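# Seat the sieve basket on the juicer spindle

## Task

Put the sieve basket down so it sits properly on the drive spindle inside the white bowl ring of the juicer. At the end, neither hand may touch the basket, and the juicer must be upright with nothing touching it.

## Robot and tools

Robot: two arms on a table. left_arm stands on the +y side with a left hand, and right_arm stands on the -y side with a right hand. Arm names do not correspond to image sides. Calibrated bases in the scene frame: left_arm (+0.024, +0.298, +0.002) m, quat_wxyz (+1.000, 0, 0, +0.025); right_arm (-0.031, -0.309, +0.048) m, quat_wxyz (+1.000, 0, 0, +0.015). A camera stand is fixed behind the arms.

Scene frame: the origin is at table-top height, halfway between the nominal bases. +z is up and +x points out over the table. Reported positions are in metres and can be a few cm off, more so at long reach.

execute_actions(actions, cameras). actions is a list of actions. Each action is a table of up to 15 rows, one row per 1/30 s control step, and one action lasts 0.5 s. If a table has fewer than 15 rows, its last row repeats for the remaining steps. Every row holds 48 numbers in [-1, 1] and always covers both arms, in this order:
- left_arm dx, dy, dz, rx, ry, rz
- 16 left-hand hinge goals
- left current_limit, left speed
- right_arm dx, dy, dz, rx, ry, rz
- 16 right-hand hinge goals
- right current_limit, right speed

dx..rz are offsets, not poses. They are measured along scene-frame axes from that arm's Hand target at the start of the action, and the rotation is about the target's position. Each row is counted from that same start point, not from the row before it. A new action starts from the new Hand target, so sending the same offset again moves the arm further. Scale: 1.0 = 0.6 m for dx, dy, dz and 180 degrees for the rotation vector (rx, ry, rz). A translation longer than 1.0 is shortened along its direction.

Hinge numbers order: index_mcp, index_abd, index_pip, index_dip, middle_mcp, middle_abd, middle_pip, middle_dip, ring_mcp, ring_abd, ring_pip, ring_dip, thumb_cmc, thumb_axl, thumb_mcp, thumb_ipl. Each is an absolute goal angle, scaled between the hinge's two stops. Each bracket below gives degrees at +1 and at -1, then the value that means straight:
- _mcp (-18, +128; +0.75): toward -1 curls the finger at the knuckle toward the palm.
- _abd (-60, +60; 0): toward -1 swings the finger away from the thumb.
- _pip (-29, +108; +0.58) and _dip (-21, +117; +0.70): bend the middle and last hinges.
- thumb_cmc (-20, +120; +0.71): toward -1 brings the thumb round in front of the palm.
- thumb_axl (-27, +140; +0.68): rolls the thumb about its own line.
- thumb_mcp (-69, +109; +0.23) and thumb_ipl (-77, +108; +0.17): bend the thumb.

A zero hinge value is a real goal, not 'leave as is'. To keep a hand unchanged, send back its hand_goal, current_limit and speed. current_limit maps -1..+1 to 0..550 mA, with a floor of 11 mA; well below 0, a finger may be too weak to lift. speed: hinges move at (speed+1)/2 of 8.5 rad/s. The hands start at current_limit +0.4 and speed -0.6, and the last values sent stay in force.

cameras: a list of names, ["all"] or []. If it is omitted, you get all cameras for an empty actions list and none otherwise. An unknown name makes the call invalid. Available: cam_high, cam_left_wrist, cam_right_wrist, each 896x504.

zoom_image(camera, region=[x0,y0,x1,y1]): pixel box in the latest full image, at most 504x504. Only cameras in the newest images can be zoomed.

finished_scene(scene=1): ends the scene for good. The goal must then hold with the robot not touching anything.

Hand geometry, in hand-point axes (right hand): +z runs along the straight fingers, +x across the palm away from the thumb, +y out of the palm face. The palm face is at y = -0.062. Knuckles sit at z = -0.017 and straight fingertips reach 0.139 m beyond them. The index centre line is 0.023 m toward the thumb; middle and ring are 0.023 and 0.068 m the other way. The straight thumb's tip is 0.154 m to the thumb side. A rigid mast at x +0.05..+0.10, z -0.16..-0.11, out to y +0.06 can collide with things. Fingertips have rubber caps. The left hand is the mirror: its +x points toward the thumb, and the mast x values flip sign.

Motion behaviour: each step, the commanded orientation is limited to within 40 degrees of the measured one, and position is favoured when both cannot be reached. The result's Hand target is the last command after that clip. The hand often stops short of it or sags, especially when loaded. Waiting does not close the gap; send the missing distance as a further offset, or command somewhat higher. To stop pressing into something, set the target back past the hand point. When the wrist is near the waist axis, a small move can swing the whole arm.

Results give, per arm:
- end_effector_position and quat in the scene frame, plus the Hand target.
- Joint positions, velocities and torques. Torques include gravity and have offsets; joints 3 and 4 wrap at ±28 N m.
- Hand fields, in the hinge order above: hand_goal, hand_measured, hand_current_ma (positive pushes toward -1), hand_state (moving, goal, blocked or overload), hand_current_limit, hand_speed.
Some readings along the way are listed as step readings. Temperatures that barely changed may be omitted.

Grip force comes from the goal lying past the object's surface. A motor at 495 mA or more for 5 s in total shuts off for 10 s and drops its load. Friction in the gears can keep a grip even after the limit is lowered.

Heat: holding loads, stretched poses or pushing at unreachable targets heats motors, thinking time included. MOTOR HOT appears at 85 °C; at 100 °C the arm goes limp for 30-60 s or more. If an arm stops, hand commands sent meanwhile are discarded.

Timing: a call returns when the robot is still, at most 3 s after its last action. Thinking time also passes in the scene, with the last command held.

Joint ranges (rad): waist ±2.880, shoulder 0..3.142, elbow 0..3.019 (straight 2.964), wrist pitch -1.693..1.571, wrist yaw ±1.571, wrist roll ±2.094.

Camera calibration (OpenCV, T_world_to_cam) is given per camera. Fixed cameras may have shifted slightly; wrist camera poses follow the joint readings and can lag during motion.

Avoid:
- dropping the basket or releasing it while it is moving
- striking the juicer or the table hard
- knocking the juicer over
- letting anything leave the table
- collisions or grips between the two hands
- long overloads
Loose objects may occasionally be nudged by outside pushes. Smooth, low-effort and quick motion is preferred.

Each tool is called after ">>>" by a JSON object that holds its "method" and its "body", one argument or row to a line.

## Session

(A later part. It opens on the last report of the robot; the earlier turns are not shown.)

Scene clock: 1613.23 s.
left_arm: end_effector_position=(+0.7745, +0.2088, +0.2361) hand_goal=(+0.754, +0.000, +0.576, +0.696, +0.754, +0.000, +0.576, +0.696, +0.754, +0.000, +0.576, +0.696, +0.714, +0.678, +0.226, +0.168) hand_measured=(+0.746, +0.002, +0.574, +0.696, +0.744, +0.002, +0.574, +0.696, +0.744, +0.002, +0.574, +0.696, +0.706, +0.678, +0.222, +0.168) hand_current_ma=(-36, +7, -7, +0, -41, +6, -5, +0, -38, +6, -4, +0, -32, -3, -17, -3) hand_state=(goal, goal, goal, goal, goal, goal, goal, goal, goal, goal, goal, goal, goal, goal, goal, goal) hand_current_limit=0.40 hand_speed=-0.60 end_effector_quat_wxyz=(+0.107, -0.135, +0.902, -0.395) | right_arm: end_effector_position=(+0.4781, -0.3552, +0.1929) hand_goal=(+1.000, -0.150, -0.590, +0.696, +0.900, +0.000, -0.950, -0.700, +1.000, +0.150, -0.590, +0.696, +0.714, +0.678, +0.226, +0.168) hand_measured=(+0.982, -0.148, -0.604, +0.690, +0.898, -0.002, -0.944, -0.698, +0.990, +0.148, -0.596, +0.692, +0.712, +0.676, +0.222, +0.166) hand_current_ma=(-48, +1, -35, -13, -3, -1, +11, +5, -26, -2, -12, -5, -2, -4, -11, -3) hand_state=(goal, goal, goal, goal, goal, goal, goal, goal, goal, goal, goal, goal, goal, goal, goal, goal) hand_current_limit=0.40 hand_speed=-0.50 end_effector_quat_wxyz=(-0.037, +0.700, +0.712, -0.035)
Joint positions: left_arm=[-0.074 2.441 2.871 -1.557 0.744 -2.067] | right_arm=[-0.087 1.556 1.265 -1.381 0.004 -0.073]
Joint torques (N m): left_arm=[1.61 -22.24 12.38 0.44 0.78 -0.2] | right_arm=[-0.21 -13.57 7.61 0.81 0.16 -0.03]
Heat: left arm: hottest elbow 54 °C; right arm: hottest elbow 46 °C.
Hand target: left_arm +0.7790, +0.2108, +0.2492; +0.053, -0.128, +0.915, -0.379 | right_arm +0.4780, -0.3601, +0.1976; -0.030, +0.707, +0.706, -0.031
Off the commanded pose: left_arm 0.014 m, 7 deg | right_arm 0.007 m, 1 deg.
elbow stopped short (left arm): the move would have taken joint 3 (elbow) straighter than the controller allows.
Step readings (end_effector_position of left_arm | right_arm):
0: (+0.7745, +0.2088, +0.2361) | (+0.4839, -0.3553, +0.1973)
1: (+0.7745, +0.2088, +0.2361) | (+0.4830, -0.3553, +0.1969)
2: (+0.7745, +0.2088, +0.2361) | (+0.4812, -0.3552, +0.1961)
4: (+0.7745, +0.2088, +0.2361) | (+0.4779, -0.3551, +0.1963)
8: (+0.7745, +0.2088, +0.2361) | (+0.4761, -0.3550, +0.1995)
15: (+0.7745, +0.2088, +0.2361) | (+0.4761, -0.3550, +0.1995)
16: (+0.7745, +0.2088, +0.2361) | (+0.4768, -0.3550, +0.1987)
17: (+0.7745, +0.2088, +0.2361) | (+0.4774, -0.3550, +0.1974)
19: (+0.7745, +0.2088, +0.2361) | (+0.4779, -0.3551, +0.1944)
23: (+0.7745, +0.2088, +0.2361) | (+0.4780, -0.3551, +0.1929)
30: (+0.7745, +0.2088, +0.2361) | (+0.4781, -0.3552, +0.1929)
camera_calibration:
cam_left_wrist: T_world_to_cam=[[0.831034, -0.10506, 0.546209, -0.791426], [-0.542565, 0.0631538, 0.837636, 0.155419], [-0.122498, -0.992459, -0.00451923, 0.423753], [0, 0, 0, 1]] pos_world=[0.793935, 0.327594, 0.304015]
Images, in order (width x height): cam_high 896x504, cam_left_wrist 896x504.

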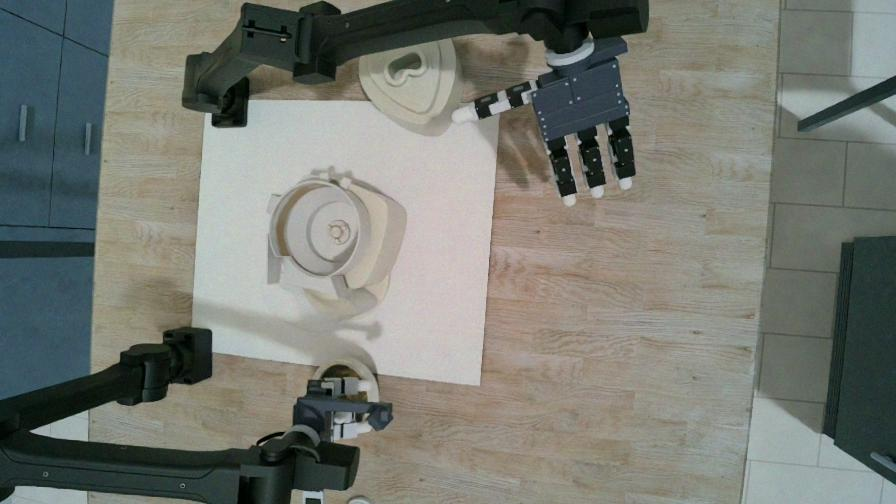

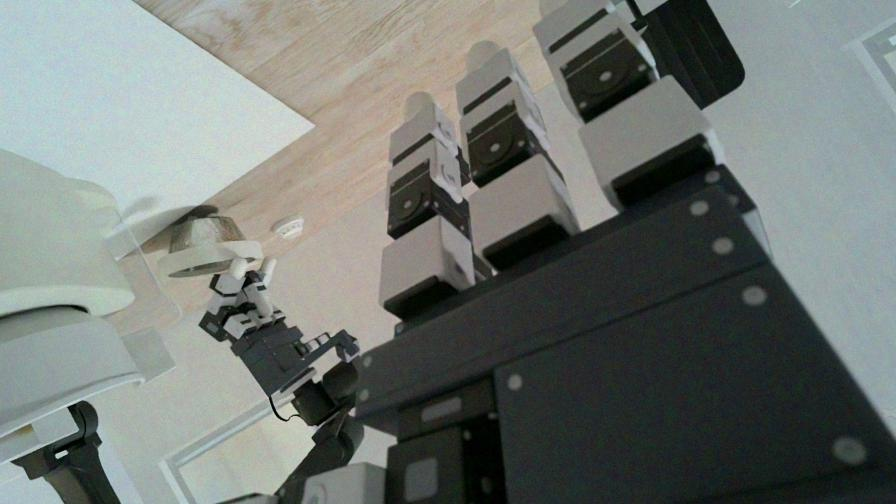

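>>> {"method": "execute_actions", "body": {
  "actions": [
    [[0,0,0,0,0,0,0.754,0,0.576,0.696,0.754,0,0.576,0.696,0.754,0,0.576,0.696,0.714,0.678,0.226,0.168,0.4,-0.6, 0.003,0,-0.02,0,0,0,1.0,-0.15,-0.591,0.696,0.9,0,-0.95,-0.7,1.0,0.15,-0.591,0.696,0.714,0.678,0.226,0.168,0.4,-0.5]]
  ],
  "cameras": ["cam_high","cam_left_wrist"]
}}

>>> {"method": "zoom_image", "body": {
  "camera": "cam_high",
  "region": [310, 355, 400, 445]
}}

>>> {"method": "zoom_image", "body": {
  "camera": "cam_left_wrist",
  "region": [150, 190, 280, 320]
}}

Scene clock: 1619.07 s.
left_arm: end_effector_position=(+0.7745, +0.2088, +0.2361) hand_goal=(+0.754, +0.000, +0.576, +0.696, +0.754, +0.000, +0.576, +0.696, +0.754, +0.000, +0.576, +0.696, +0.714, +0.678, +0.226, +0.168) hand_measured=(+0.746, +0.002, +0.574, +0.696, +0.744, +0.002, +0.574, +0.696, +0.744, +0.002, +0.574, +0.696, +0.706, +0.678, +0.222, +0.168) hand_current_ma=(-36, +7, -7, +0, -41, +6, -5, +0, -38, +6, -4, +0, -32, -3, -17, -3) hand_state=(goal, goal, goal, goal, goal, goal, goal, goal, goal, goal, goal, goal, goal, goal, goal, goal) hand_current_limit=0.40 hand_speed=-0.60 end_effector_quat_wxyz=(+0.107, -0.135, +0.902, -0.395) | right_arm: end_effector_position=(+0.4778, -0.3551, +0.1856) hand_goal=(+1.000, -0.150, -0.590, +0.696, +0.900, +0.000, -0.950, -0.700, +1.000, +0.150, -0.590, +0.696, +0.714, +0.678, +0.226, +0.168) hand_measured=(+0.994, -0.148, -0.590, +0.694, +0.898, -0.002, -0.944, -0.698, +0.992, +0.148, -0.590, +0.694, +0.712, +0.676, +0.222, +0.166) hand_current_ma=(-16, +1, -1, -4, -3, -1, +11, +5, -16, -2, -1, -5, -2, -4, -11, -3) hand_state=(goal, goal, goal, goal, goal, goal, goal, goal, goal, goal, goal, goal, goal, goal, goal, goal) hand_current_limit=0.40 hand_speed=-0.50 end_effector_quat_wxyz=(-0.034, +0.700, +0.712, -0.032)
Joint positions: left_arm=[-0.074 2.441 2.871 -1.557 0.744 -2.067] | right_arm=[-0.087 1.556 1.243 -1.351 0.004 -0.073]
Joint torques (N m): left_arm=[1.61 -22.24 12.38 0.44 0.78 -0.2] | right_arm=[0.03 -12.57 7.87 0.87 0.21 -0.04]
Heat: left arm: hottest elbow 54 °C; right arm: hottest elbow 45 °C.
Hand target: left_arm +0.7790, +0.2108, +0.2492; +0.053, -0.128, +0.915, -0.379 | right_arm +0.4798, -0.3601, +0.1856; -0.030, +0.707, +0.706, -0.031
Off the commanded pose: left_arm 0.014 m, 7 deg | right_arm 0.005 m, 1 deg.
elbow stopped short (left arm): the move would have taken joint 3 (elbow) straighter than the controller allows.
Step readings (end_effector_position of left_arm | right_arm):
0: (+0.7745, +0.2088, +0.2361) | (+0.4781, -0.3552, +0.1929)
1: (+0.7745, +0.2088, +0.2361) | (+0.4790, -0.3552, +0.1926)
2: (+0.7745, +0.2088, +0.2361) | (+0.4800, -0.3553, +0.1918)
4: (+0.7745, +0.2088, +0.2361) | (+0.4804, -0.3553, +0.1893)
8: (+0.7745, +0.2088, +0.2361) | (+0.4783, -0.3552, +0.1862)
15: (+0.7745, +0.2088, +0.2361) | (+0.4778, -0.3551, +0.1856)
camera_calibration:
cam_left_wrist: T_world_to_cam=[[0.831034, -0.10506, 0.546209, -0.791426], [-0.542565, 0.0631538, 0.837636, 0.155419], [-0.122498, -0.992459, -0.00451923, 0.423753], [0, 0, 0, 1]] pos_world=[0.793935, 0.327594, 0.304015]
Images, in order (width x height): cam_high 896x504, cam_left_wrist 896x504.

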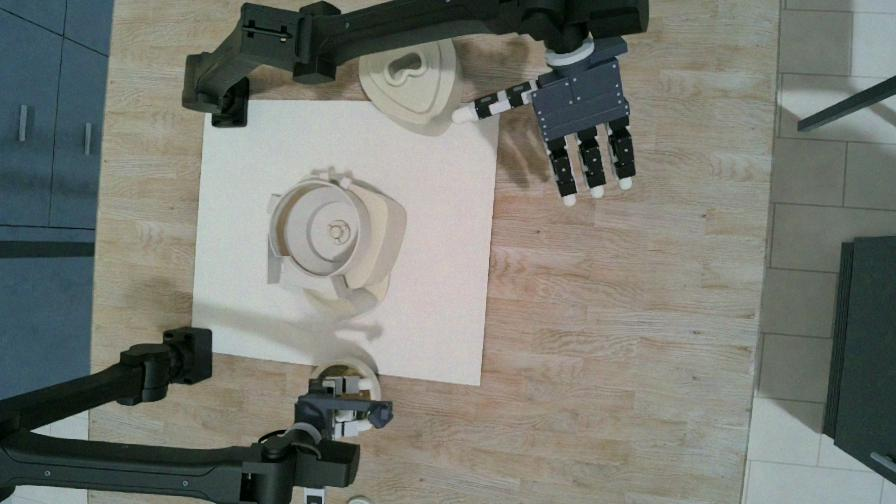

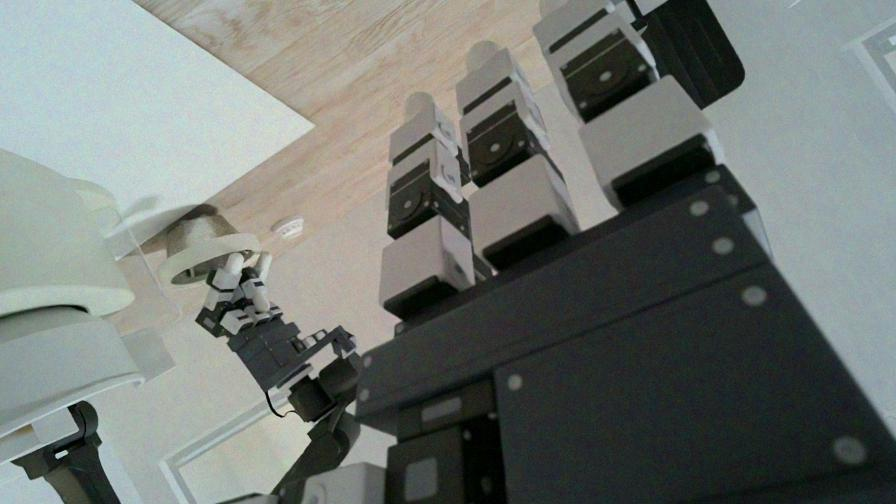

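Scaled by 5.600 from the camera's 896x504 image, which has a finer 1280x720 frame.

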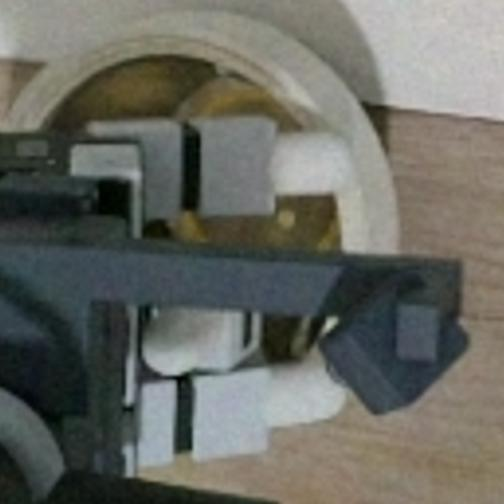

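Scaled by 3.877 from the camera's 896x504 image, which has a finer 1280x720 frame.

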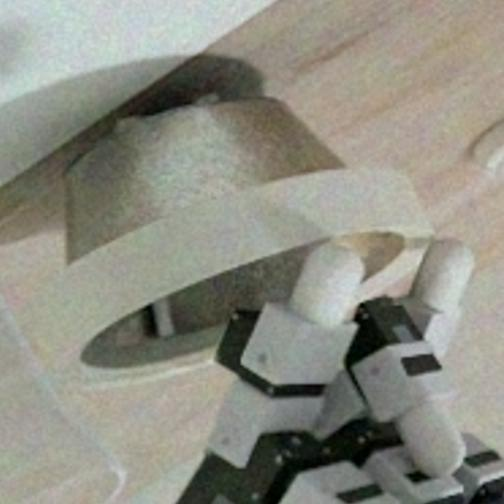

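>>> {"method": "execute_actions", "body": {
  "actions": [
    [[0,0,0,0,0,0,0.754,0,0.576,0.696,0.754,0,0.576,0.696,0.754,0,0.576,0.696,0.714,0.678,0.226,0.168,0.4,-0.6, 0.012,0,0.05,0,0,0,1.0,-0.15,-0.591,0.696,0.9,0,-0.95,-0.7,1.0,0.15,-0.591,0.696,0.714,0.678,0.226,0.168,0.4,-0.5]],
    [[0,0,0,0,0,0,0.754,0,0.576,0.696,0.754,0,0.576,0.696,0.754,0,0.576,0.696,0.714,0.678,0.226,0.168,0.4,-0.6, 0.0,-0.1,0.06,0,0,0,1.0,-0.15,-0.591,0.696,0.9,0,-0.95,-0.7,1.0,0.15,-0.591,0.696,0.714,0.678,0.226,0.168,0.4,-0.5]]
  ],
  "cameras": ["cam_high","cam_left_wrist"]
}}

>>> {"method": "zoom_image", "body": {
  "camera": "cam_high",
  "region": [310, 355, 400, 445]
}}

>>> {"method": "zoom_image", "body": {
  "camera": "cam_left_wrist",
  "region": [150, 190, 280, 320]
}}

Scene clock: 1627.37 s.
left_arm: end_effector_position=(+0.7745, +0.2088, +0.2361) hand_goal=(+0.754, +0.000, +0.576, +0.696, +0.754, +0.000, +0.576, +0.696, +0.754, +0.000, +0.576, +0.696, +0.714, +0.678, +0.226, +0.168) hand_measured=(+0.746, +0.002, +0.574, +0.696, +0.744, +0.002, +0.574, +0.696, +0.744, +0.002, +0.574, +0.696, +0.706, +0.678, +0.222, +0.168) hand_current_ma=(-36, +7, -7, +0, -41, +6, -5, +0, -38, +6, -4, +0, -32, -3, -17, -3) hand_state=(goal, goal, goal, goal, goal, goal, goal, goal, goal, goal, goal, goal, goal, goal, goal, goal) hand_current_limit=0.40 hand_speed=-0.60 end_effector_quat_wxyz=(+0.107, -0.135, +0.902, -0.395) | right_arm: end_effector_position=(+0.4724, -0.4274, +0.2295) hand_goal=(+1.000, -0.150, -0.590, +0.696, +0.900, +0.000, -0.950, -0.700, +1.000, +0.150, -0.590, +0.696, +0.714, +0.678, +0.226, +0.168) hand_measured=(+0.996, -0.150, -0.590, +0.694, +0.898, -0.002, -0.944, -0.698, +0.994, +0.148, -0.590, +0.694, +0.712, +0.676, +0.222, +0.166) hand_current_ma=(-11, +1, +0, -4, -4, -1, +11, +5, -11, -2, -1, -4, -4, -4, -12, -3) hand_state=(goal, goal, goal, goal, goal, goal, goal, goal, goal, goal, goal, goal, goal, goal, goal, goal) hand_current_limit=0.40 hand_speed=-0.50 end_effector_quat_wxyz=(-0.046, +0.717, +0.694, -0.042)
Joint positions: left_arm=[-0.074 2.441 2.871 -1.557 0.744 -2.067] | right_arm=[-0.241 1.559 1.37 -1.505 0.018 -0.177]
Joint torques (N m): left_arm=[1.61 -22.24 12.4 0.44 0.78 -0.2] | right_arm=[1.9 -13.74 12.42 -0.23 0.06 -0.31]
Heat: left arm: hottest elbow 54 °C; right arm: hottest elbow 45 °C.
Hand target: left_arm +0.7790, +0.2108, +0.2492; +0.053, -0.128, +0.915, -0.379 | right_arm +0.4870, -0.4200, +0.2516; -0.031, +0.707, +0.706, -0.031
Off the commanded pose: left_arm 0.014 m, 7 deg | right_arm 0.027 m, 3 deg.
elbow stopped short (left arm): the move would have taken joint 3 (elbow) straighter than the controller allows.
Step readings (end_effector_position of left_arm | right_arm):
0: (+0.7745, +0.2088, +0.2361) | (+0.4778, -0.3551, +0.1856)
1: (+0.7745, +0.2088, +0.2361) | (+0.4764, -0.3551, +0.1858)
2: (+0.7745, +0.2088, +0.2361) | (+0.4735, -0.3549, +0.1859)
4: (+0.7745, +0.2088, +0.2361) | (+0.4709, -0.3547, +0.1879)
8: (+0.7745, +0.2088, +0.2361) | (+0.4691, -0.3546, +0.1891)
15: (+0.7745, +0.2088, +0.2361) | (+0.4686, -0.3546, +0.1890)
16: (+0.7745, +0.2088, +0.2361) | (+0.4682, -0.3544, +0.1910)
17: (+0.7745, +0.2088, +0.2361) | (+0.4658, -0.3597, +0.1941)
19: (+0.7745, +0.2088, +0.2361) | (+0.4670, -0.3813, +0.2061)
23: (+0.7745, +0.2088, +0.2361) | (+0.4724, -0.4258, +0.2268)
30: (+0.7745, +0.2088, +0.2361) | (+0.4722, -0.4286, +0.2295)
camera_calibration:
cam_left_wrist: T_world_to_cam=[[0.831034, -0.10506, 0.546209, -0.791426], [-0.542565, 0.0631538, 0.837636, 0.155419], [-0.122498, -0.992459, -0.00451923, 0.423753], [0, 0, 0, 1]] pos_world=[0.793935, 0.327594, 0.304015]
Images, in order (width x height): cam_high 896x504, cam_left_wrist 896x504.

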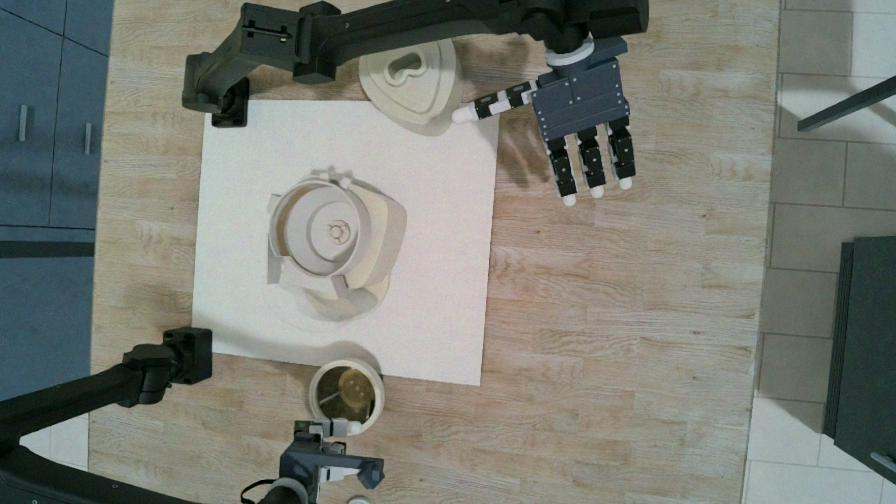

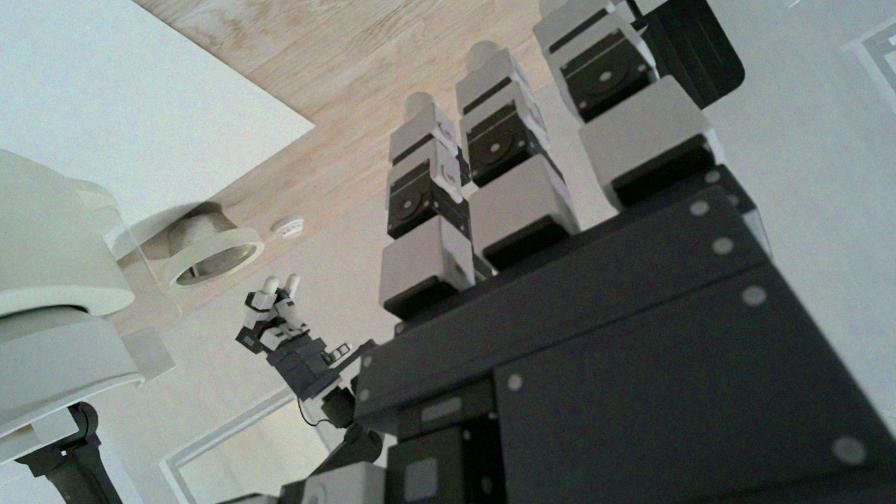

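Scaled by 5.600 from the camera's 896x504 image, which has a finer 1280x720 frame.

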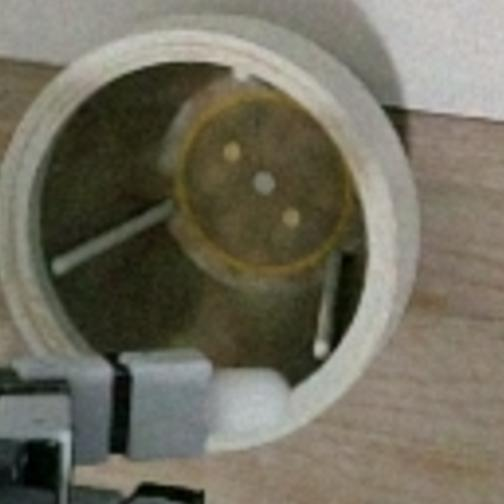

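Scaled by 3.877 from the camera's 896x504 image, which has a finer 1280x720 frame.

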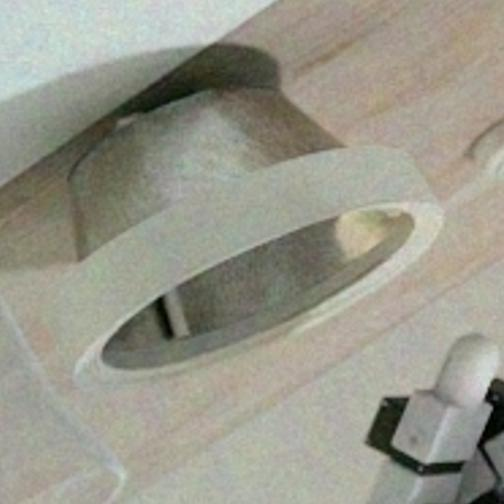

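>>> {"method": "execute_actions", "body": {
  "actions": [
    [[0,0,0,0,0,0,0.754,0,0.576,0.696,0.754,0,0.576,0.696,0.754,0,0.576,0.696,0.714,0.678,0.226,0.168,0.4,-0.6, -0.0667,0.095,0.0,0,0.05,0,1.0,-0.15,-0.489,0.696,0.9,0,-0.95,-0.7,1.0,0.15,-0.489,0.696,0.714,0.678,0.226,0.168,0.4,-0.5]],
    [[0,0,0,0,0,0,0.754,0,0.576,0.696,0.754,0,0.576,0.696,0.754,0,0.576,0.696,0.714,0.678,0.226,0.168,0.4,-0.6, 0.0,0,-0.04,0,0,0,1.0,-0.15,-0.489,0.696,0.9,0,-0.95,-0.7,1.0,0.15,-0.489,0.696,0.714,0.678,0.226,0.168,0.4,-0.5]]
  ],
  "cameras": ["cam_high","cam_left_wrist"]
}}

>>> {"method": "zoom_image", "body": {
  "camera": "cam_high",
  "region": [300, 350, 400, 450]
}}

>>> {"method": "zoom_image", "body": {
  "camera": "cam_left_wrist",
  "region": [150, 190, 280, 320]
}}

Scene clock: 1691.43 s.
left_arm: end_effector_position=(+0.7745, +0.2088, +0.2361) hand_goal=(+0.754, +0.000, +0.576, +0.696, +0.754, +0.000, +0.576, +0.696, +0.754, +0.000, +0.576, +0.696, +0.714, +0.678, +0.226, +0.168) hand_measured=(+0.746, +0.002, +0.574, +0.696, +0.744, +0.002, +0.574, +0.696, +0.744, +0.002, +0.574, +0.696, +0.706, +0.678, +0.222, +0.168) hand_current_ma=(-36, +7, -7, +0, -41, +6, -5, +0, -38, +6, -4, +0, -32, -3, -17, -3) hand_state=(goal, goal, goal, goal, goal, goal, goal, goal, goal, goal, goal, goal, goal, goal, goal, goal) hand_current_limit=0.40 hand_speed=-0.60 end_effector_quat_wxyz=(+0.107, -0.135, +0.902, -0.395) | right_arm: end_effector_position=(+0.4433, -0.3565, +0.2211) hand_goal=(+1.000, -0.150, -0.488, +0.696, +0.900, +0.000, -0.950, -0.700, +1.000, +0.150, -0.488, +0.696, +0.714, +0.678, +0.226, +0.168) hand_measured=(+0.996, -0.150, -0.490, +0.694, +0.898, -0.002, -0.944, -0.698, +0.996, +0.148, -0.490, +0.694, +0.710, +0.676, +0.222, +0.166) hand_current_ma=(-8, +1, -2, -4, -5, -1, +11, +5, -9, -1, -2, -4, -6, -4, -12, -3) hand_state=(goal, goal, goal, goal, goal, goal, goal, goal, goal, goal, goal, goal, goal, goal, goal, goal) hand_current_limit=0.40 hand_speed=-0.50 end_effector_quat_wxyz=(-0.097, +0.693, +0.709, -0.093)
Joint positions: left_arm=[-0.074 2.441 2.871 -1.557 0.744 -2.067] | right_arm=[-0.092 1.556 1.358 -1.642 0.014 -0.082]
Joint torques (N m): left_arm=[1.61 -22.18 12.38 0.46 0.78 -0.21] | right_arm=[-0.09 -14.21 8.05 0.44 0.25 0.03]
Heat: left arm: hottest elbow 54 °C; right arm: hottest elbow 49 °C.
Hand target: left_arm +0.7790, +0.2108, +0.2492; +0.053, -0.128, +0.915, -0.379 | right_arm +0.4469, -0.3631, +0.2276; -0.086, +0.702, +0.701, -0.086
Off the commanded pose: left_arm 0.014 m, 7 deg | right_arm 0.010 m, 2 deg.
elbow stopped short (left arm): the move would have taken joint 3 (elbow) straighter than the controller allows.
Step readings (end_effector_position of left_arm | right_arm):
0: (+0.7745, +0.2088, +0.2361) | (+0.4725, -0.4273, +0.2295)
1: (+0.7745, +0.2088, +0.2361) | (+0.4684, -0.4254, +0.2292)
2: (+0.7745, +0.2088, +0.2361) | (+0.4588, -0.4210, +0.2275)
4: (+0.7745, +0.2088, +0.2361) | (+0.4439, -0.3977, +0.2267)
8: (+0.7745, +0.2088, +0.2361) | (+0.4404, -0.3559, +0.2260)
15: (+0.7745, +0.2088, +0.2361) | (+0.4396, -0.3536, +0.2260)
16: (+0.7745, +0.2088, +0.2361) | (+0.4405, -0.3545, +0.2255)
17: (+0.7745, +0.2088, +0.2361) | (+0.4416, -0.3547, +0.2244)
19: (+0.7745, +0.2088, +0.2361) | (+0.4431, -0.3556, +0.2222)
23: (+0.7745, +0.2088, +0.2361) | (+0.4432, -0.3564, +0.2211)
30: (+0.7745, +0.2088, +0.2361) | (+0.4433, -0.3565, +0.2211)
camera_calibration:
cam_left_wrist: T_world_to_cam=[[0.831034, -0.10506, 0.546209, -0.791426], [-0.542565, 0.0631538, 0.837636, 0.155419], [-0.122498, -0.992459, -0.00451923, 0.423753], [0, 0, 0, 1]] pos_world=[0.793935, 0.327594, 0.304015]
Images, in order (width x height): cam_high 896x504, cam_left_wrist 896x504.

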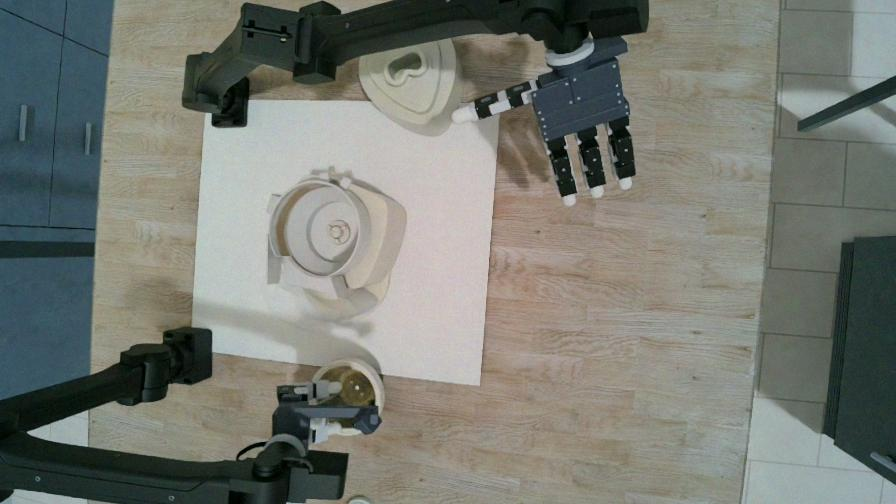

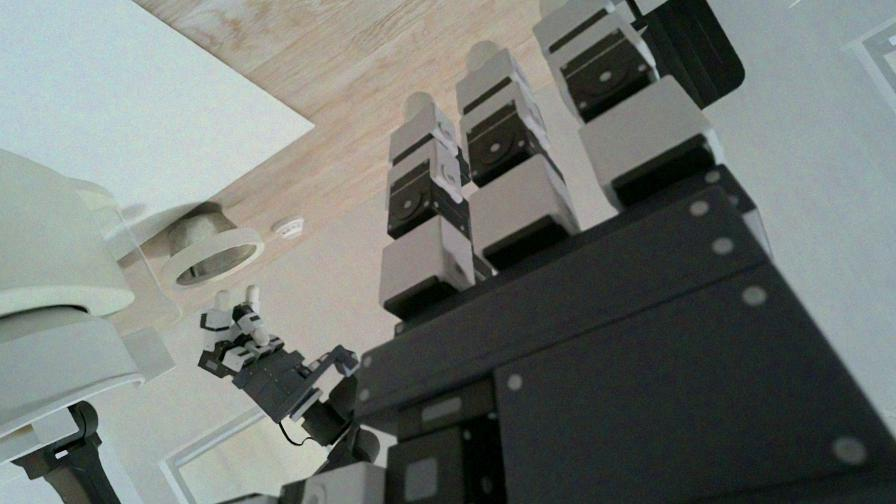

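Scaled by 5.040 from the camera's 896x504 image, which has a finer 1280x720 frame.

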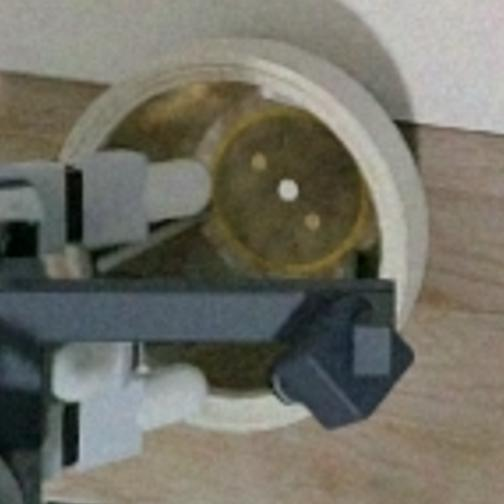

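Scaled by 3.877 from the camera's 896x504 image, which has a finer 1280x720 frame.

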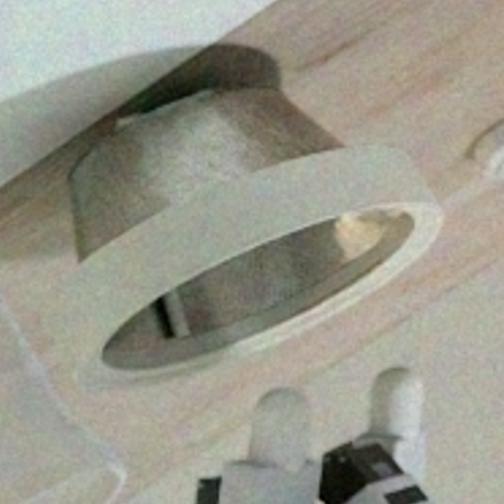

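>>> {"method": "execute_actions", "body": {
  "actions": [
    [[0,0,0,0,0,0,0.754,0,0.576,0.696,0.754,0,0.576,0.696,0.754,0,0.576,0.696,0.714,0.678,0.226,0.168,0.4,-0.6, -0.003,0.05,0.0,0,0.0,0,1.0,-0.15,-0.489,0.696,0.9,0,-0.95,-0.7,1.0,0.15,-0.489,0.696,0.714,0.678,0.226,0.168,0.4,-0.5]],
    [[0,0,0,0,0,0,0.754,0,0.576,0.696,0.754,0,0.576,0.696,0.754,0,0.576,0.696,0.714,0.678,0.226,0.168,0.4,-0.6, 0.0,-0.03,-0.0,0,0,0,1.0,-0.15,-0.489,0.696,0.9,0,-0.95,-0.7,1.0,0.15,-0.489,0.696,0.714,0.678,0.226,0.168,0.4,-0.5]],
    [[0,0,0,0,0,0,0.754,0,0.576,0.696,0.754,0,0.576,0.696,0.754,0,0.576,0.696,0.714,0.678,0.226,0.168,0.4,-0.6, 0.0,0,-0.07,0,0,0,1.0,-0.15,-0.489,0.696,0.9,0,-0.95,-0.7,1.0,0.15,-0.489,0.696,0.714,0.678,0.226,0.168,0.4,-0.5]]
  ],
  "cameras": ["cam_high","cam_left_wrist"]
}}

>>> {"method": "zoom_image", "body": {
  "camera": "cam_high",
  "region": [300, 350, 400, 450]
}}

>>> {"method": "zoom_image", "body": {
  "camera": "cam_left_wrist",
  "region": [150, 190, 280, 320]
}}

Scene clock: 1729.50 s.
left_arm: end_effector_position=(+0.7745, +0.2088, +0.2361) hand_goal=(+0.754, +0.000, +0.576, +0.696, +0.754, +0.000, +0.576, +0.696, +0.754, +0.000, +0.576, +0.696, +0.714, +0.678, +0.226, +0.168) hand_measured=(+0.746, +0.002, +0.574, +0.696, +0.744, +0.002, +0.574, +0.696, +0.744, +0.002, +0.574, +0.696, +0.706, +0.678, +0.222, +0.168) hand_current_ma=(-36, +7, -7, +0, -41, +6, -5, +0, -38, +6, -4, +0, -32, -3, -17, -3) hand_state=(goal, goal, goal, goal, goal, goal, goal, goal, goal, goal, goal, goal, goal, goal, goal, goal) hand_current_limit=0.40 hand_speed=-0.60 end_effector_quat_wxyz=(+0.107, -0.135, +0.902, -0.395) | right_arm: end_effector_position=(+0.4371, -0.3491, +0.1763) hand_goal=(+1.000, -0.150, -0.488, +0.696, +0.900, +0.000, -0.950, -0.700, +1.000, +0.150, -0.488, +0.696, +0.714, +0.678, +0.226, +0.168) hand_measured=(+0.996, -0.150, -0.490, +0.694, +0.896, -0.002, -0.944, -0.698, +0.996, +0.148, -0.490, +0.694, +0.710, +0.676, +0.222, +0.166) hand_current_ma=(-8, +1, -1, -4, -6, -1, +11, +5, -9, -1, -1, -4, -6, -4, -11, -3) hand_state=(goal, goal, goal, goal, goal, goal, goal, goal, goal, goal, goal, goal, goal, goal, goal, goal) hand_current_limit=0.40 hand_speed=-0.50 end_effector_quat_wxyz=(-0.098, +0.704, +0.697, -0.098)
Joint positions: left_arm=[-0.074 2.441 2.871 -1.557 0.744 -2.067] | right_arm=[-0.069 1.576 1.26 -1.532 0.009 -0.026]
Joint torques (N m): left_arm=[1.61 -22.24 12.4 0.46 0.78 -0.2] | right_arm=[-0.09 -14.21 8.39 0.47 0.2 -0.26]
Motor temperatures (°C): left_arm=[34 43 55 30 31 32] | right_arm=[32 35 45 29 31 32]
Heat: left arm: hottest elbow 55 °C; right arm: hottest elbow 45 °C.
Hand target: left_arm +0.7790, +0.2108, +0.2492; +0.053, -0.128, +0.915, -0.379 | right_arm +0.4452, -0.3511, +0.1856; -0.086, +0.702, +0.701, -0.086
Off the commanded pose: left_arm 0.014 m, 7 deg | right_arm 0.012 m, 2 deg.
elbow stopped short (left arm): the move would have taken joint 3 (elbow) straighter than the controller allows.
Step readings (end_effector_position of left_arm | right_arm):
0: (+0.7745, +0.2088, +0.2361) | (+0.4433, -0.3565, +0.2211)
1: (+0.7745, +0.2088, +0.2361) | (+0.4429, -0.3557, +0.2205)
2: (+0.7745, +0.2088, +0.2361) | (+0.4424, -0.3540, +0.2199)
4: (+0.7745, +0.2088, +0.2361) | (+0.4416, -0.3485, +0.2188)
8: (+0.7745, +0.2088, +0.2361) | (+0.4412, -0.3349, +0.2176)
15: (+0.7745, +0.2088, +0.2361) | (+0.4412, -0.3319, +0.2177)
16: (+0.7745, +0.2088, +0.2361) | (+0.4412, -0.3327, +0.2177)
17: (+0.7745, +0.2088, +0.2361) | (+0.4412, -0.3336, +0.2177)
19: (+0.7745, +0.2088, +0.2361) | (+0.4410, -0.3375, +0.2177)
23: (+0.7745, +0.2088, +0.2361) | (+0.4405, -0.3454, +0.2177)
30: (+0.7745, +0.2088, +0.2361) | (+0.4403, -0.3492, +0.2178)
31: (+0.7745, +0.2088, +0.2361) | (+0.4420, -0.3493, +0.2145)
32: (+0.7745, +0.2088, +0.2361) | (+0.4430, -0.3493, +0.2106)
34: (+0.7745, +0.2088, +0.2361) | (+0.4399, -0.3492, +0.1944)
38: (+0.7745, +0.2088, +0.2361) | (+0.4358, -0.3490, +0.1769)
45: (+0.7745, +0.2088, +0.2361) | (+0.4371, -0.3491, +0.1763)
camera_calibration:
cam_left_wrist: T_world_to_cam=[[0.831034, -0.10506, 0.546209, -0.791426], [-0.542565, 0.0631538, 0.837636, 0.155419], [-0.122498, -0.992459, -0.00451923, 0.423753], [0, 0, 0, 1]] pos_world=[0.793935, 0.327594, 0.304015]
Images, in order (width x height): cam_high 896x504, cam_left_wrist 896x504.

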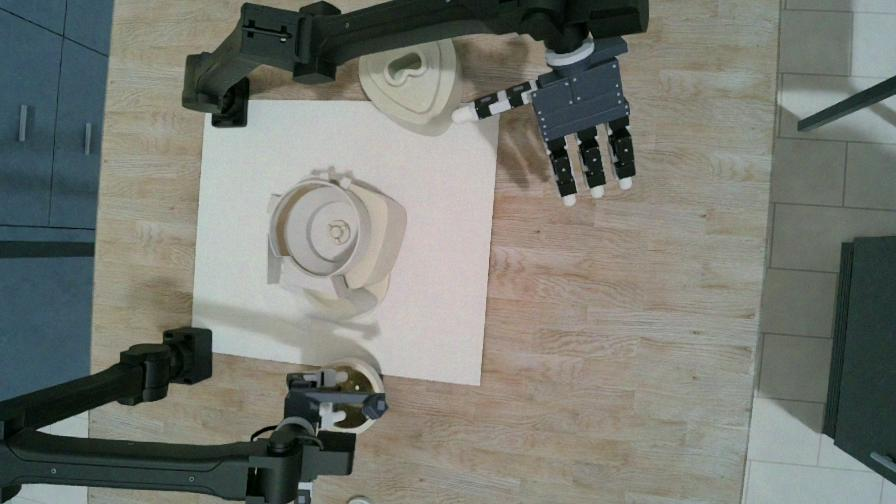

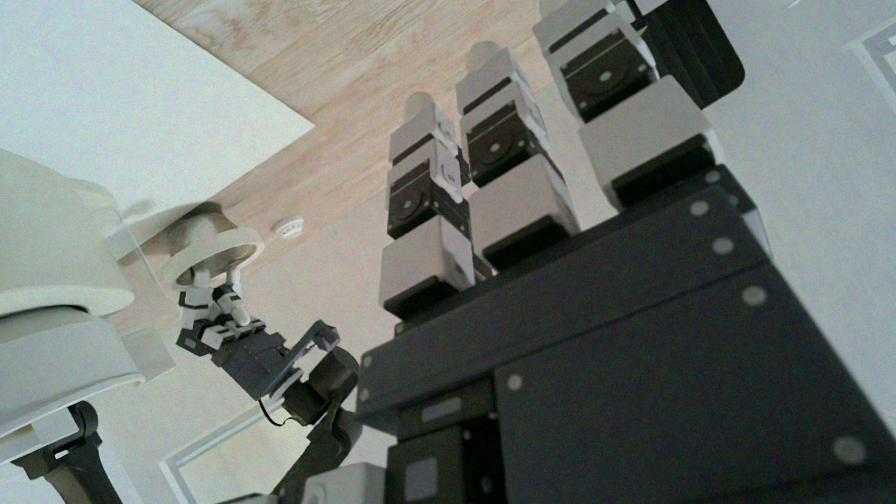

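Scaled by 5.040 from the camera's 896x504 image, which has a finer 1280x720 frame.

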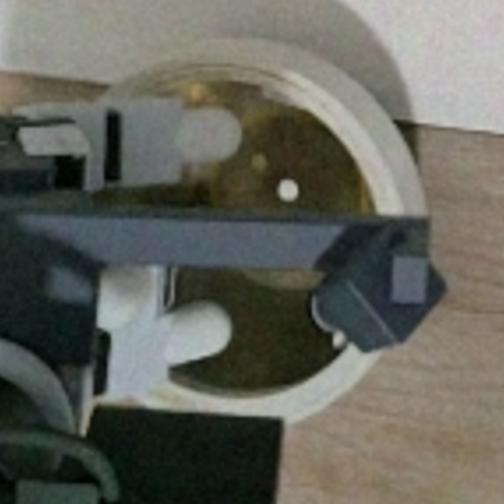

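Scaled by 3.877 from the camera's 896x504 image, which has a finer 1280x720 frame.

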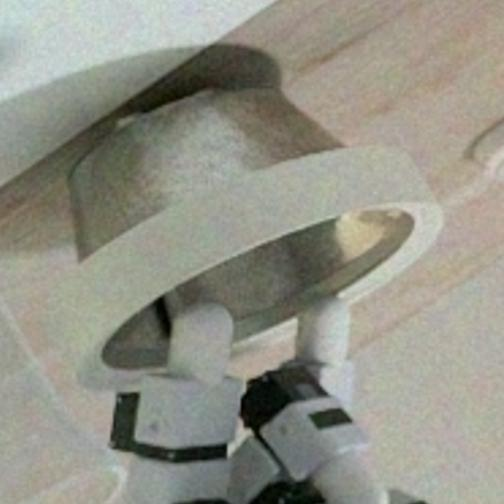

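>>> {"method": "execute_actions", "body": {
  "actions": [
    [[0,0,0,0,0,0,0.754,0,0.576,0.696,0.754,0,0.576,0.696,0.754,0,0.576,0.696,0.714,0.678,0.226,0.168,0.4,-0.6, 0.002,0,-0.03,0,0.0,0,1.0,-0.15,-0.489,0.696,0.9,0,-0.95,-0.7,1.0,0.15,-0.489,0.696,0.714,0.678,0.226,0.168,0.4,-0.5]],
    [[0,0,0,0,0,0,0.754,0,0.576,0.696,0.754,0,0.576,0.696,0.754,0,0.576,0.696,0.714,0.678,0.226,0.168,0.4,-0.6, 0.001,0,-0.022,0,0.0,0,1.0,-0.15,-0.489,0.696,0.9,0,-0.95,-0.7,1.0,0.15,-0.489,0.696,0.714,0.678,0.226,0.168,0.4,-0.5]]
  ],
  "cameras": ["cam_high","cam_left_wrist"]
}}

>>> {"method": "zoom_image", "body": {
  "camera": "cam_high",
  "region": [300, 350, 400, 450]
}}

>>> {"method": "zoom_image", "body": {
  "camera": "cam_left_wrist",
  "region": [150, 190, 280, 320]
}}

Scene clock: 1740.17 s.
left_arm: end_effector_position=(+0.7745, +0.2088, +0.2361) hand_goal=(+0.754, +0.000, +0.576, +0.696, +0.754, +0.000, +0.576, +0.696, +0.754, +0.000, +0.576, +0.696, +0.714, +0.678, +0.226, +0.168) hand_measured=(+0.746, +0.002, +0.574, +0.696, +0.744, +0.002, +0.574, +0.696, +0.744, +0.002, +0.574, +0.696, +0.706, +0.678, +0.222, +0.168) hand_current_ma=(-36, +7, -7, +0, -41, +6, -5, +0, -38, +6, -4, +0, -32, -3, -17, -3) hand_state=(goal, goal, goal, goal, goal, goal, goal, goal, goal, goal, goal, goal, goal, goal, goal, goal) hand_current_limit=0.40 hand_speed=-0.60 end_effector_quat_wxyz=(+0.107, -0.135, +0.902, -0.395) | right_arm: end_effector_position=(+0.4417, -0.3492, +0.1531) hand_goal=(+1.000, -0.150, -0.488, +0.696, +0.900, +0.000, -0.950, -0.700, +1.000, +0.150, -0.488, +0.696, +0.714, +0.678, +0.226, +0.168) hand_measured=(+0.996, -0.150, -0.490, +0.694, +0.896, -0.002, -0.944, -0.698, +0.996, +0.150, -0.490, +0.694, +0.710, +0.676, +0.222, +0.166) hand_current_ma=(-9, +1, -1, -4, -6, -1, +11, +5, -10, -1, -1, -4, -6, -4, -11, -3) hand_state=(goal, goal, goal, goal, goal, goal, goal, goal, goal, goal, goal, goal, goal, goal, goal, goal) hand_current_limit=0.40 hand_speed=-0.50 end_effector_quat_wxyz=(-0.091, +0.705, +0.698, -0.091)
Joint positions: left_arm=[-0.074 2.441 2.871 -1.557 0.744 -2.067] | right_arm=[-0.069 1.596 1.219 -1.451 0.009 -0.027]
Joint torques (N m): left_arm=[1.61 -22.3 12.4 0.46 0.78 -0.21] | right_arm=[-0.21 -12.22 7.54 0.65 0.21 -0.28]
Motor temperatures (°C): left_arm=[34 43 55 30 31 32] | right_arm=[32 35 44 29 31 32]
Heat: left arm: hottest elbow 55 °C; right arm: hottest elbow 44 °C.
Hand target: left_arm +0.7790, +0.2108, +0.2492; +0.053, -0.128, +0.915, -0.379 | right_arm +0.4470, -0.3511, +0.1544; -0.086, +0.702, +0.701, -0.086
Off the commanded pose: left_arm 0.014 m, 7 deg | right_arm 0.006 m, 1 deg.
elbow stopped short (left arm): the move would have taken joint 3 (elbow) straighter than the controller allows.
Step readings (end_effector_position of left_arm | right_arm):
0: (+0.7745, +0.2088, +0.2361) | (+0.4371, -0.3491, +0.1763)
1: (+0.7745, +0.2088, +0.2361) | (+0.4386, -0.3491, +0.1758)
2: (+0.7745, +0.2088, +0.2361) | (+0.4400, -0.3492, +0.1743)
4: (+0.7745, +0.2088, +0.2361) | (+0.4411, -0.3492, +0.1697)
8: (+0.7745, +0.2088, +0.2361) | (+0.4406, -0.3492, +0.1655)
15: (+0.7745, +0.2088, +0.2361) | (+0.4409, -0.3492, +0.1655)
16: (+0.7745, +0.2088, +0.2361) | (+0.4417, -0.3493, +0.1650)
17: (+0.7745, +0.2088, +0.2361) | (+0.4422, -0.3493, +0.1635)
19: (+0.7745, +0.2088, +0.2361) | (+0.4426, -0.3493, +0.1587)
23: (+0.7745, +0.2088, +0.2361) | (+0.4414, -0.3492, +0.1531)
30: (+0.7745, +0.2088, +0.2361) | (+0.4417, -0.3492, +0.1531)
camera_calibration:
cam_left_wrist: T_world_to_cam=[[0.831034, -0.10506, 0.546209, -0.791426], [-0.542565, 0.0631538, 0.837636, 0.155419], [-0.122498, -0.992459, -0.00451923, 0.423753], [0, 0, 0, 1]] pos_world=[0.793935, 0.327594, 0.304015]
Images, in order (width x height): cam_high 896x504, cam_left_wrist 896x504.

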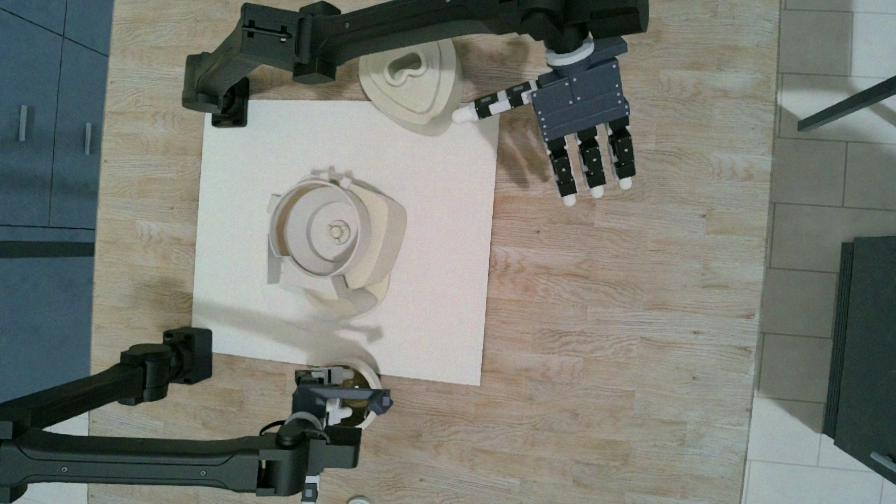

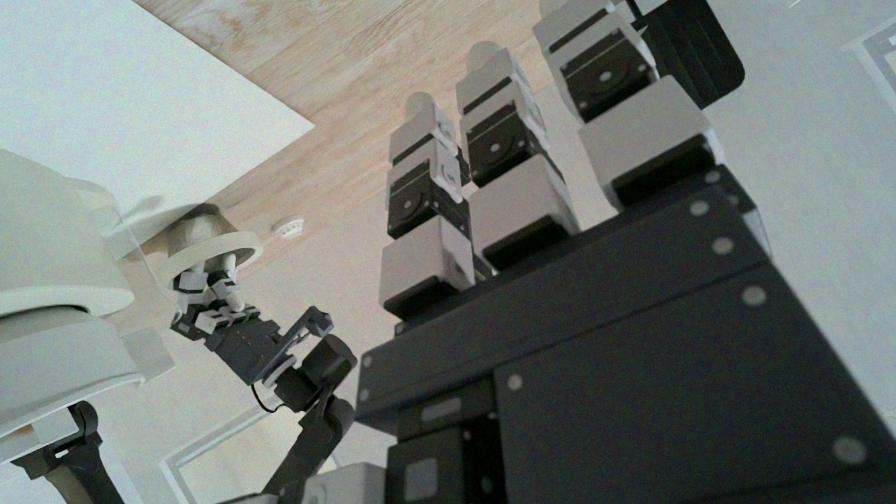

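Scaled by 5.040 from the camera's 896x504 image, which has a finer 1280x720 frame.

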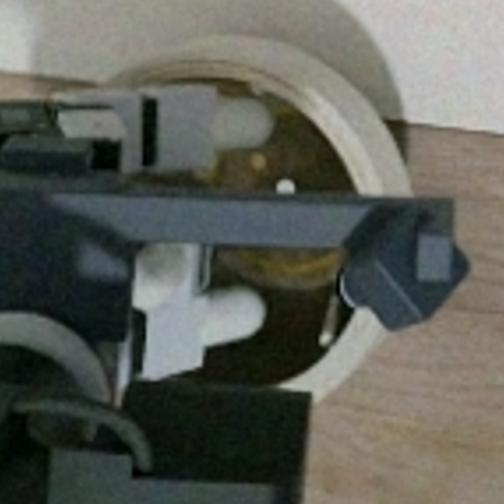

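Scaled by 3.877 from the camera's 896x504 image, which has a finer 1280x720 frame.

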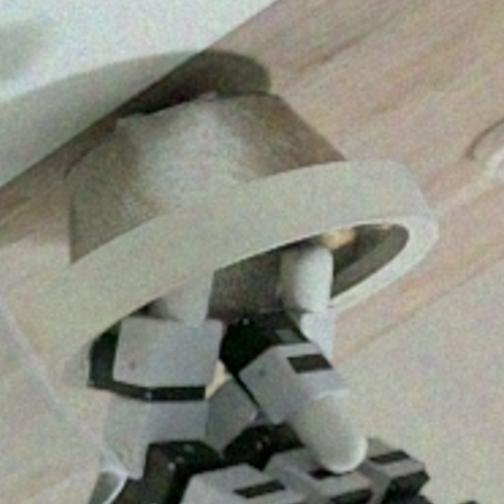

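>>> {"method": "execute_actions", "body": {
  "actions": [
    [[0,0,0,0,0,0,0.754,0,0.576,0.696,0.754,0,0.576,0.696,0.754,0,0.576,0.696,0.714,0.678,0.226,0.168,0.4,-0.6, 0.015,0,0.05,0,0.0,0,1.0,-0.15,-0.489,0.696,0.9,0,-0.95,-0.7,1.0,0.15,-0.489,0.696,0.714,0.678,0.226,0.168,0.4,-0.5]],
    [[0,0,0,0,0,0,0.754,0,0.576,0.696,0.754,0,0.576,0.696,0.754,0,0.576,0.696,0.714,0.678,0.226,0.168,0.4,-0.6, 0.0,0,0.06,0,0.0,0,1.0,-0.15,-0.489,0.696,0.9,0,-0.95,-0.7,1.0,0.15,-0.489,0.696,0.714,0.678,0.226,0.168,0.4,-0.5]]
  ],
  "cameras": ["cam_high","cam_left_wrist"]
}}

>>> {"method": "zoom_image", "body": {
  "camera": "cam_high",
  "region": [300, 350, 400, 450]
}}

>>> {"method": "zoom_image", "body": {
  "camera": "cam_left_wrist",
  "region": [150, 190, 280, 320]
}}

Scene clock: 1765.07 s.
left_arm: end_effector_position=(+0.7745, +0.2088, +0.2361) hand_goal=(+0.754, +0.000, +0.576, +0.696, +0.754, +0.000, +0.576, +0.696, +0.754, +0.000, +0.576, +0.696, +0.714, +0.678, +0.226, +0.168) hand_measured=(+0.746, +0.002, +0.574, +0.696, +0.744, +0.002, +0.574, +0.696, +0.744, +0.002, +0.574, +0.696, +0.706, +0.678, +0.222, +0.168) hand_current_ma=(-36, +7, -7, +0, -41, +6, -5, +0, -38, +6, -4, +0, -32, -3, -17, -3) hand_state=(goal, goal, goal, goal, goal, goal, goal, goal, goal, goal, goal, goal, goal, goal, goal, goal) hand_current_limit=0.40 hand_speed=-0.60 end_effector_quat_wxyz=(+0.107, -0.135, +0.902, -0.395) | right_arm: end_effector_position=(+0.4432, -0.3493, +0.1944) hand_goal=(+1.000, -0.150, -0.488, +0.696, +0.900, +0.000, -0.950, -0.700, +1.000, +0.150, -0.488, +0.696, +0.714, +0.678, +0.226, +0.168) hand_measured=(+0.994, -0.150, -0.488, +0.694, +0.896, -0.002, -0.944, -0.698, +0.994, +0.150, -0.488, +0.694, +0.710, +0.676, +0.222, +0.166) hand_current_ma=(-12, +1, -1, -4, -8, -1, +11, +5, -15, -1, -1, -4, -6, -4, -12, -3) hand_state=(goal, goal, goal, goal, goal, goal, goal, goal, goal, goal, goal, goal, goal, goal, goal, goal) hand_current_limit=0.40 hand_speed=-0.50 end_effector_quat_wxyz=(-0.103, +0.703, +0.696, -0.102)
Joint positions: left_arm=[-0.074 2.441 2.871 -1.557 0.744 -2.067] | right_arm=[-0.069 1.587 1.323 -1.598 0.009 -0.027]
Joint torques (N m): left_arm=[1.61 -22.24 12.4 0.46 0.78 -0.2] | right_arm=[-0.38 -14.45 11.86 -0.62 0.25 -0.28]
Motor temperatures (°C): left_arm=[34 43 55 30 31 32] | right_arm=[32 35 44 29 31 32]
Heat: left arm: hottest elbow 55 °C; right arm: hottest elbow 44 °C.
Hand target: left_arm +0.7790, +0.2108, +0.2492; +0.053, -0.128, +0.915, -0.379 | right_arm +0.4559, -0.3511, +0.2204; -0.086, +0.702, +0.701, -0.086
Off the commanded pose: left_arm 0.014 m, 7 deg | right_arm 0.029 m, 3 deg.
elbow stopped short (left arm): the move would have taken joint 3 (elbow) straighter than the controller allows.
Step readings (end_effector_position of left_arm | right_arm):
0: (+0.7745, +0.2088, +0.2361) | (+0.4417, -0.3492, +0.1531)
1: (+0.7745, +0.2088, +0.2361) | (+0.4410, -0.3492, +0.1534)
2: (+0.7745, +0.2088, +0.2361) | (+0.4390, -0.3491, +0.1549)
4: (+0.7745, +0.2088, +0.2361) | (+0.4374, -0.3491, +0.1586)
8: (+0.7745, +0.2088, +0.2361) | (+0.4396, -0.3491, +0.1624)
15: (+0.7745, +0.2088, +0.2361) | (+0.4391, -0.3491, +0.1624)
16: (+0.7745, +0.2088, +0.2361) | (+0.4383, -0.3491, +0.1645)
17: (+0.7745, +0.2088, +0.2361) | (+0.4354, -0.3490, +0.1670)
19: (+0.7745, +0.2088, +0.2361) | (+0.4351, -0.3490, +0.1779)
23: (+0.7745, +0.2088, +0.2361) | (+0.4433, -0.3493, +0.1933)
30: (+0.7745, +0.2088, +0.2361) | (+0.4433, -0.3493, +0.1944)
camera_calibration:
cam_left_wrist: T_world_to_cam=[[0.831034, -0.10506, 0.546209, -0.791426], [-0.542565, 0.0631538, 0.837636, 0.155419], [-0.122498, -0.992459, -0.00451923, 0.423753], [0, 0, 0, 1]] pos_world=[0.793935, 0.327594, 0.304015]
Images, in order (width x height): cam_high 896x504, cam_left_wrist 896x504.

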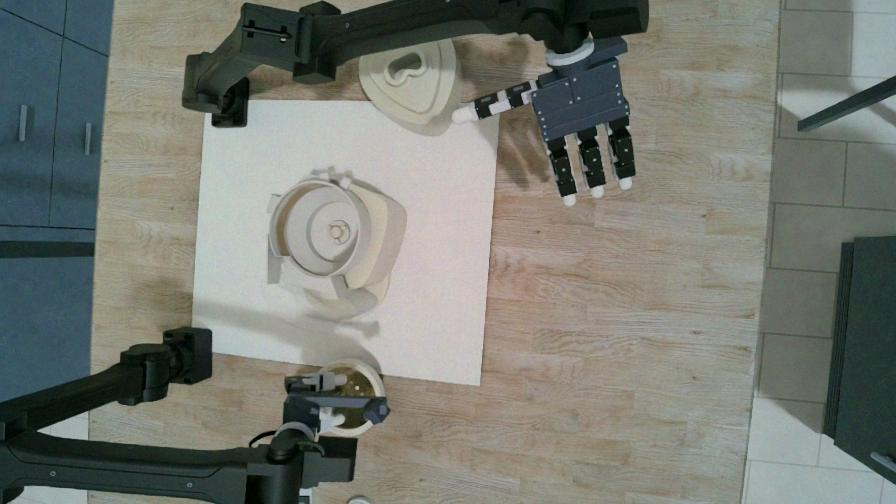

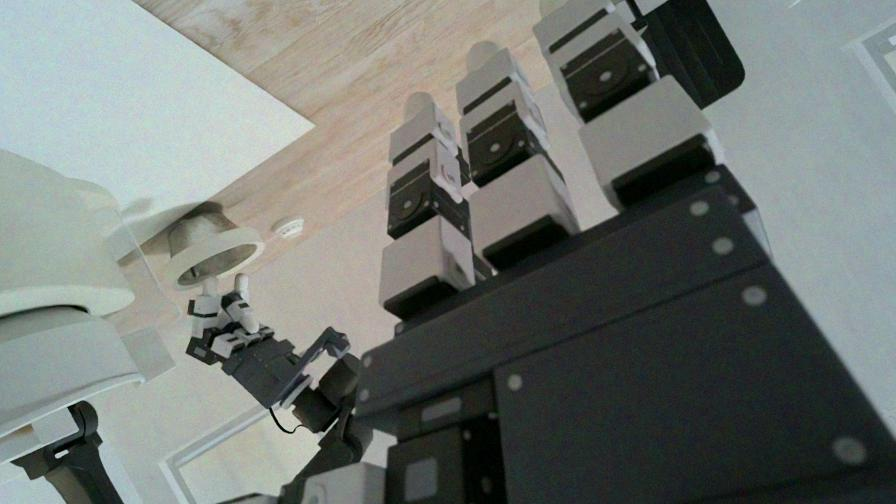

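Scaled by 5.040 from the camera's 896x504 image, which has a finer 1280x720 frame.

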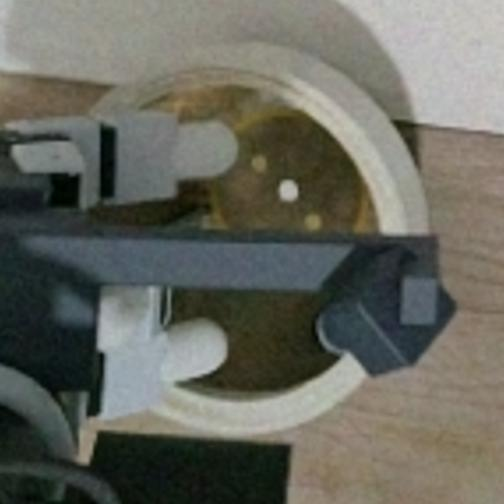

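Scaled by 3.877 from the camera's 896x504 image, which has a finer 1280x720 frame.

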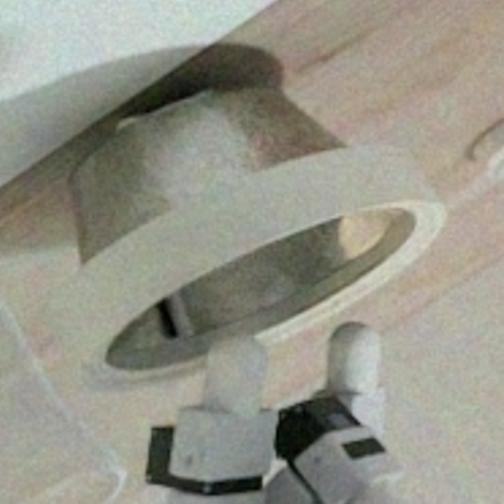

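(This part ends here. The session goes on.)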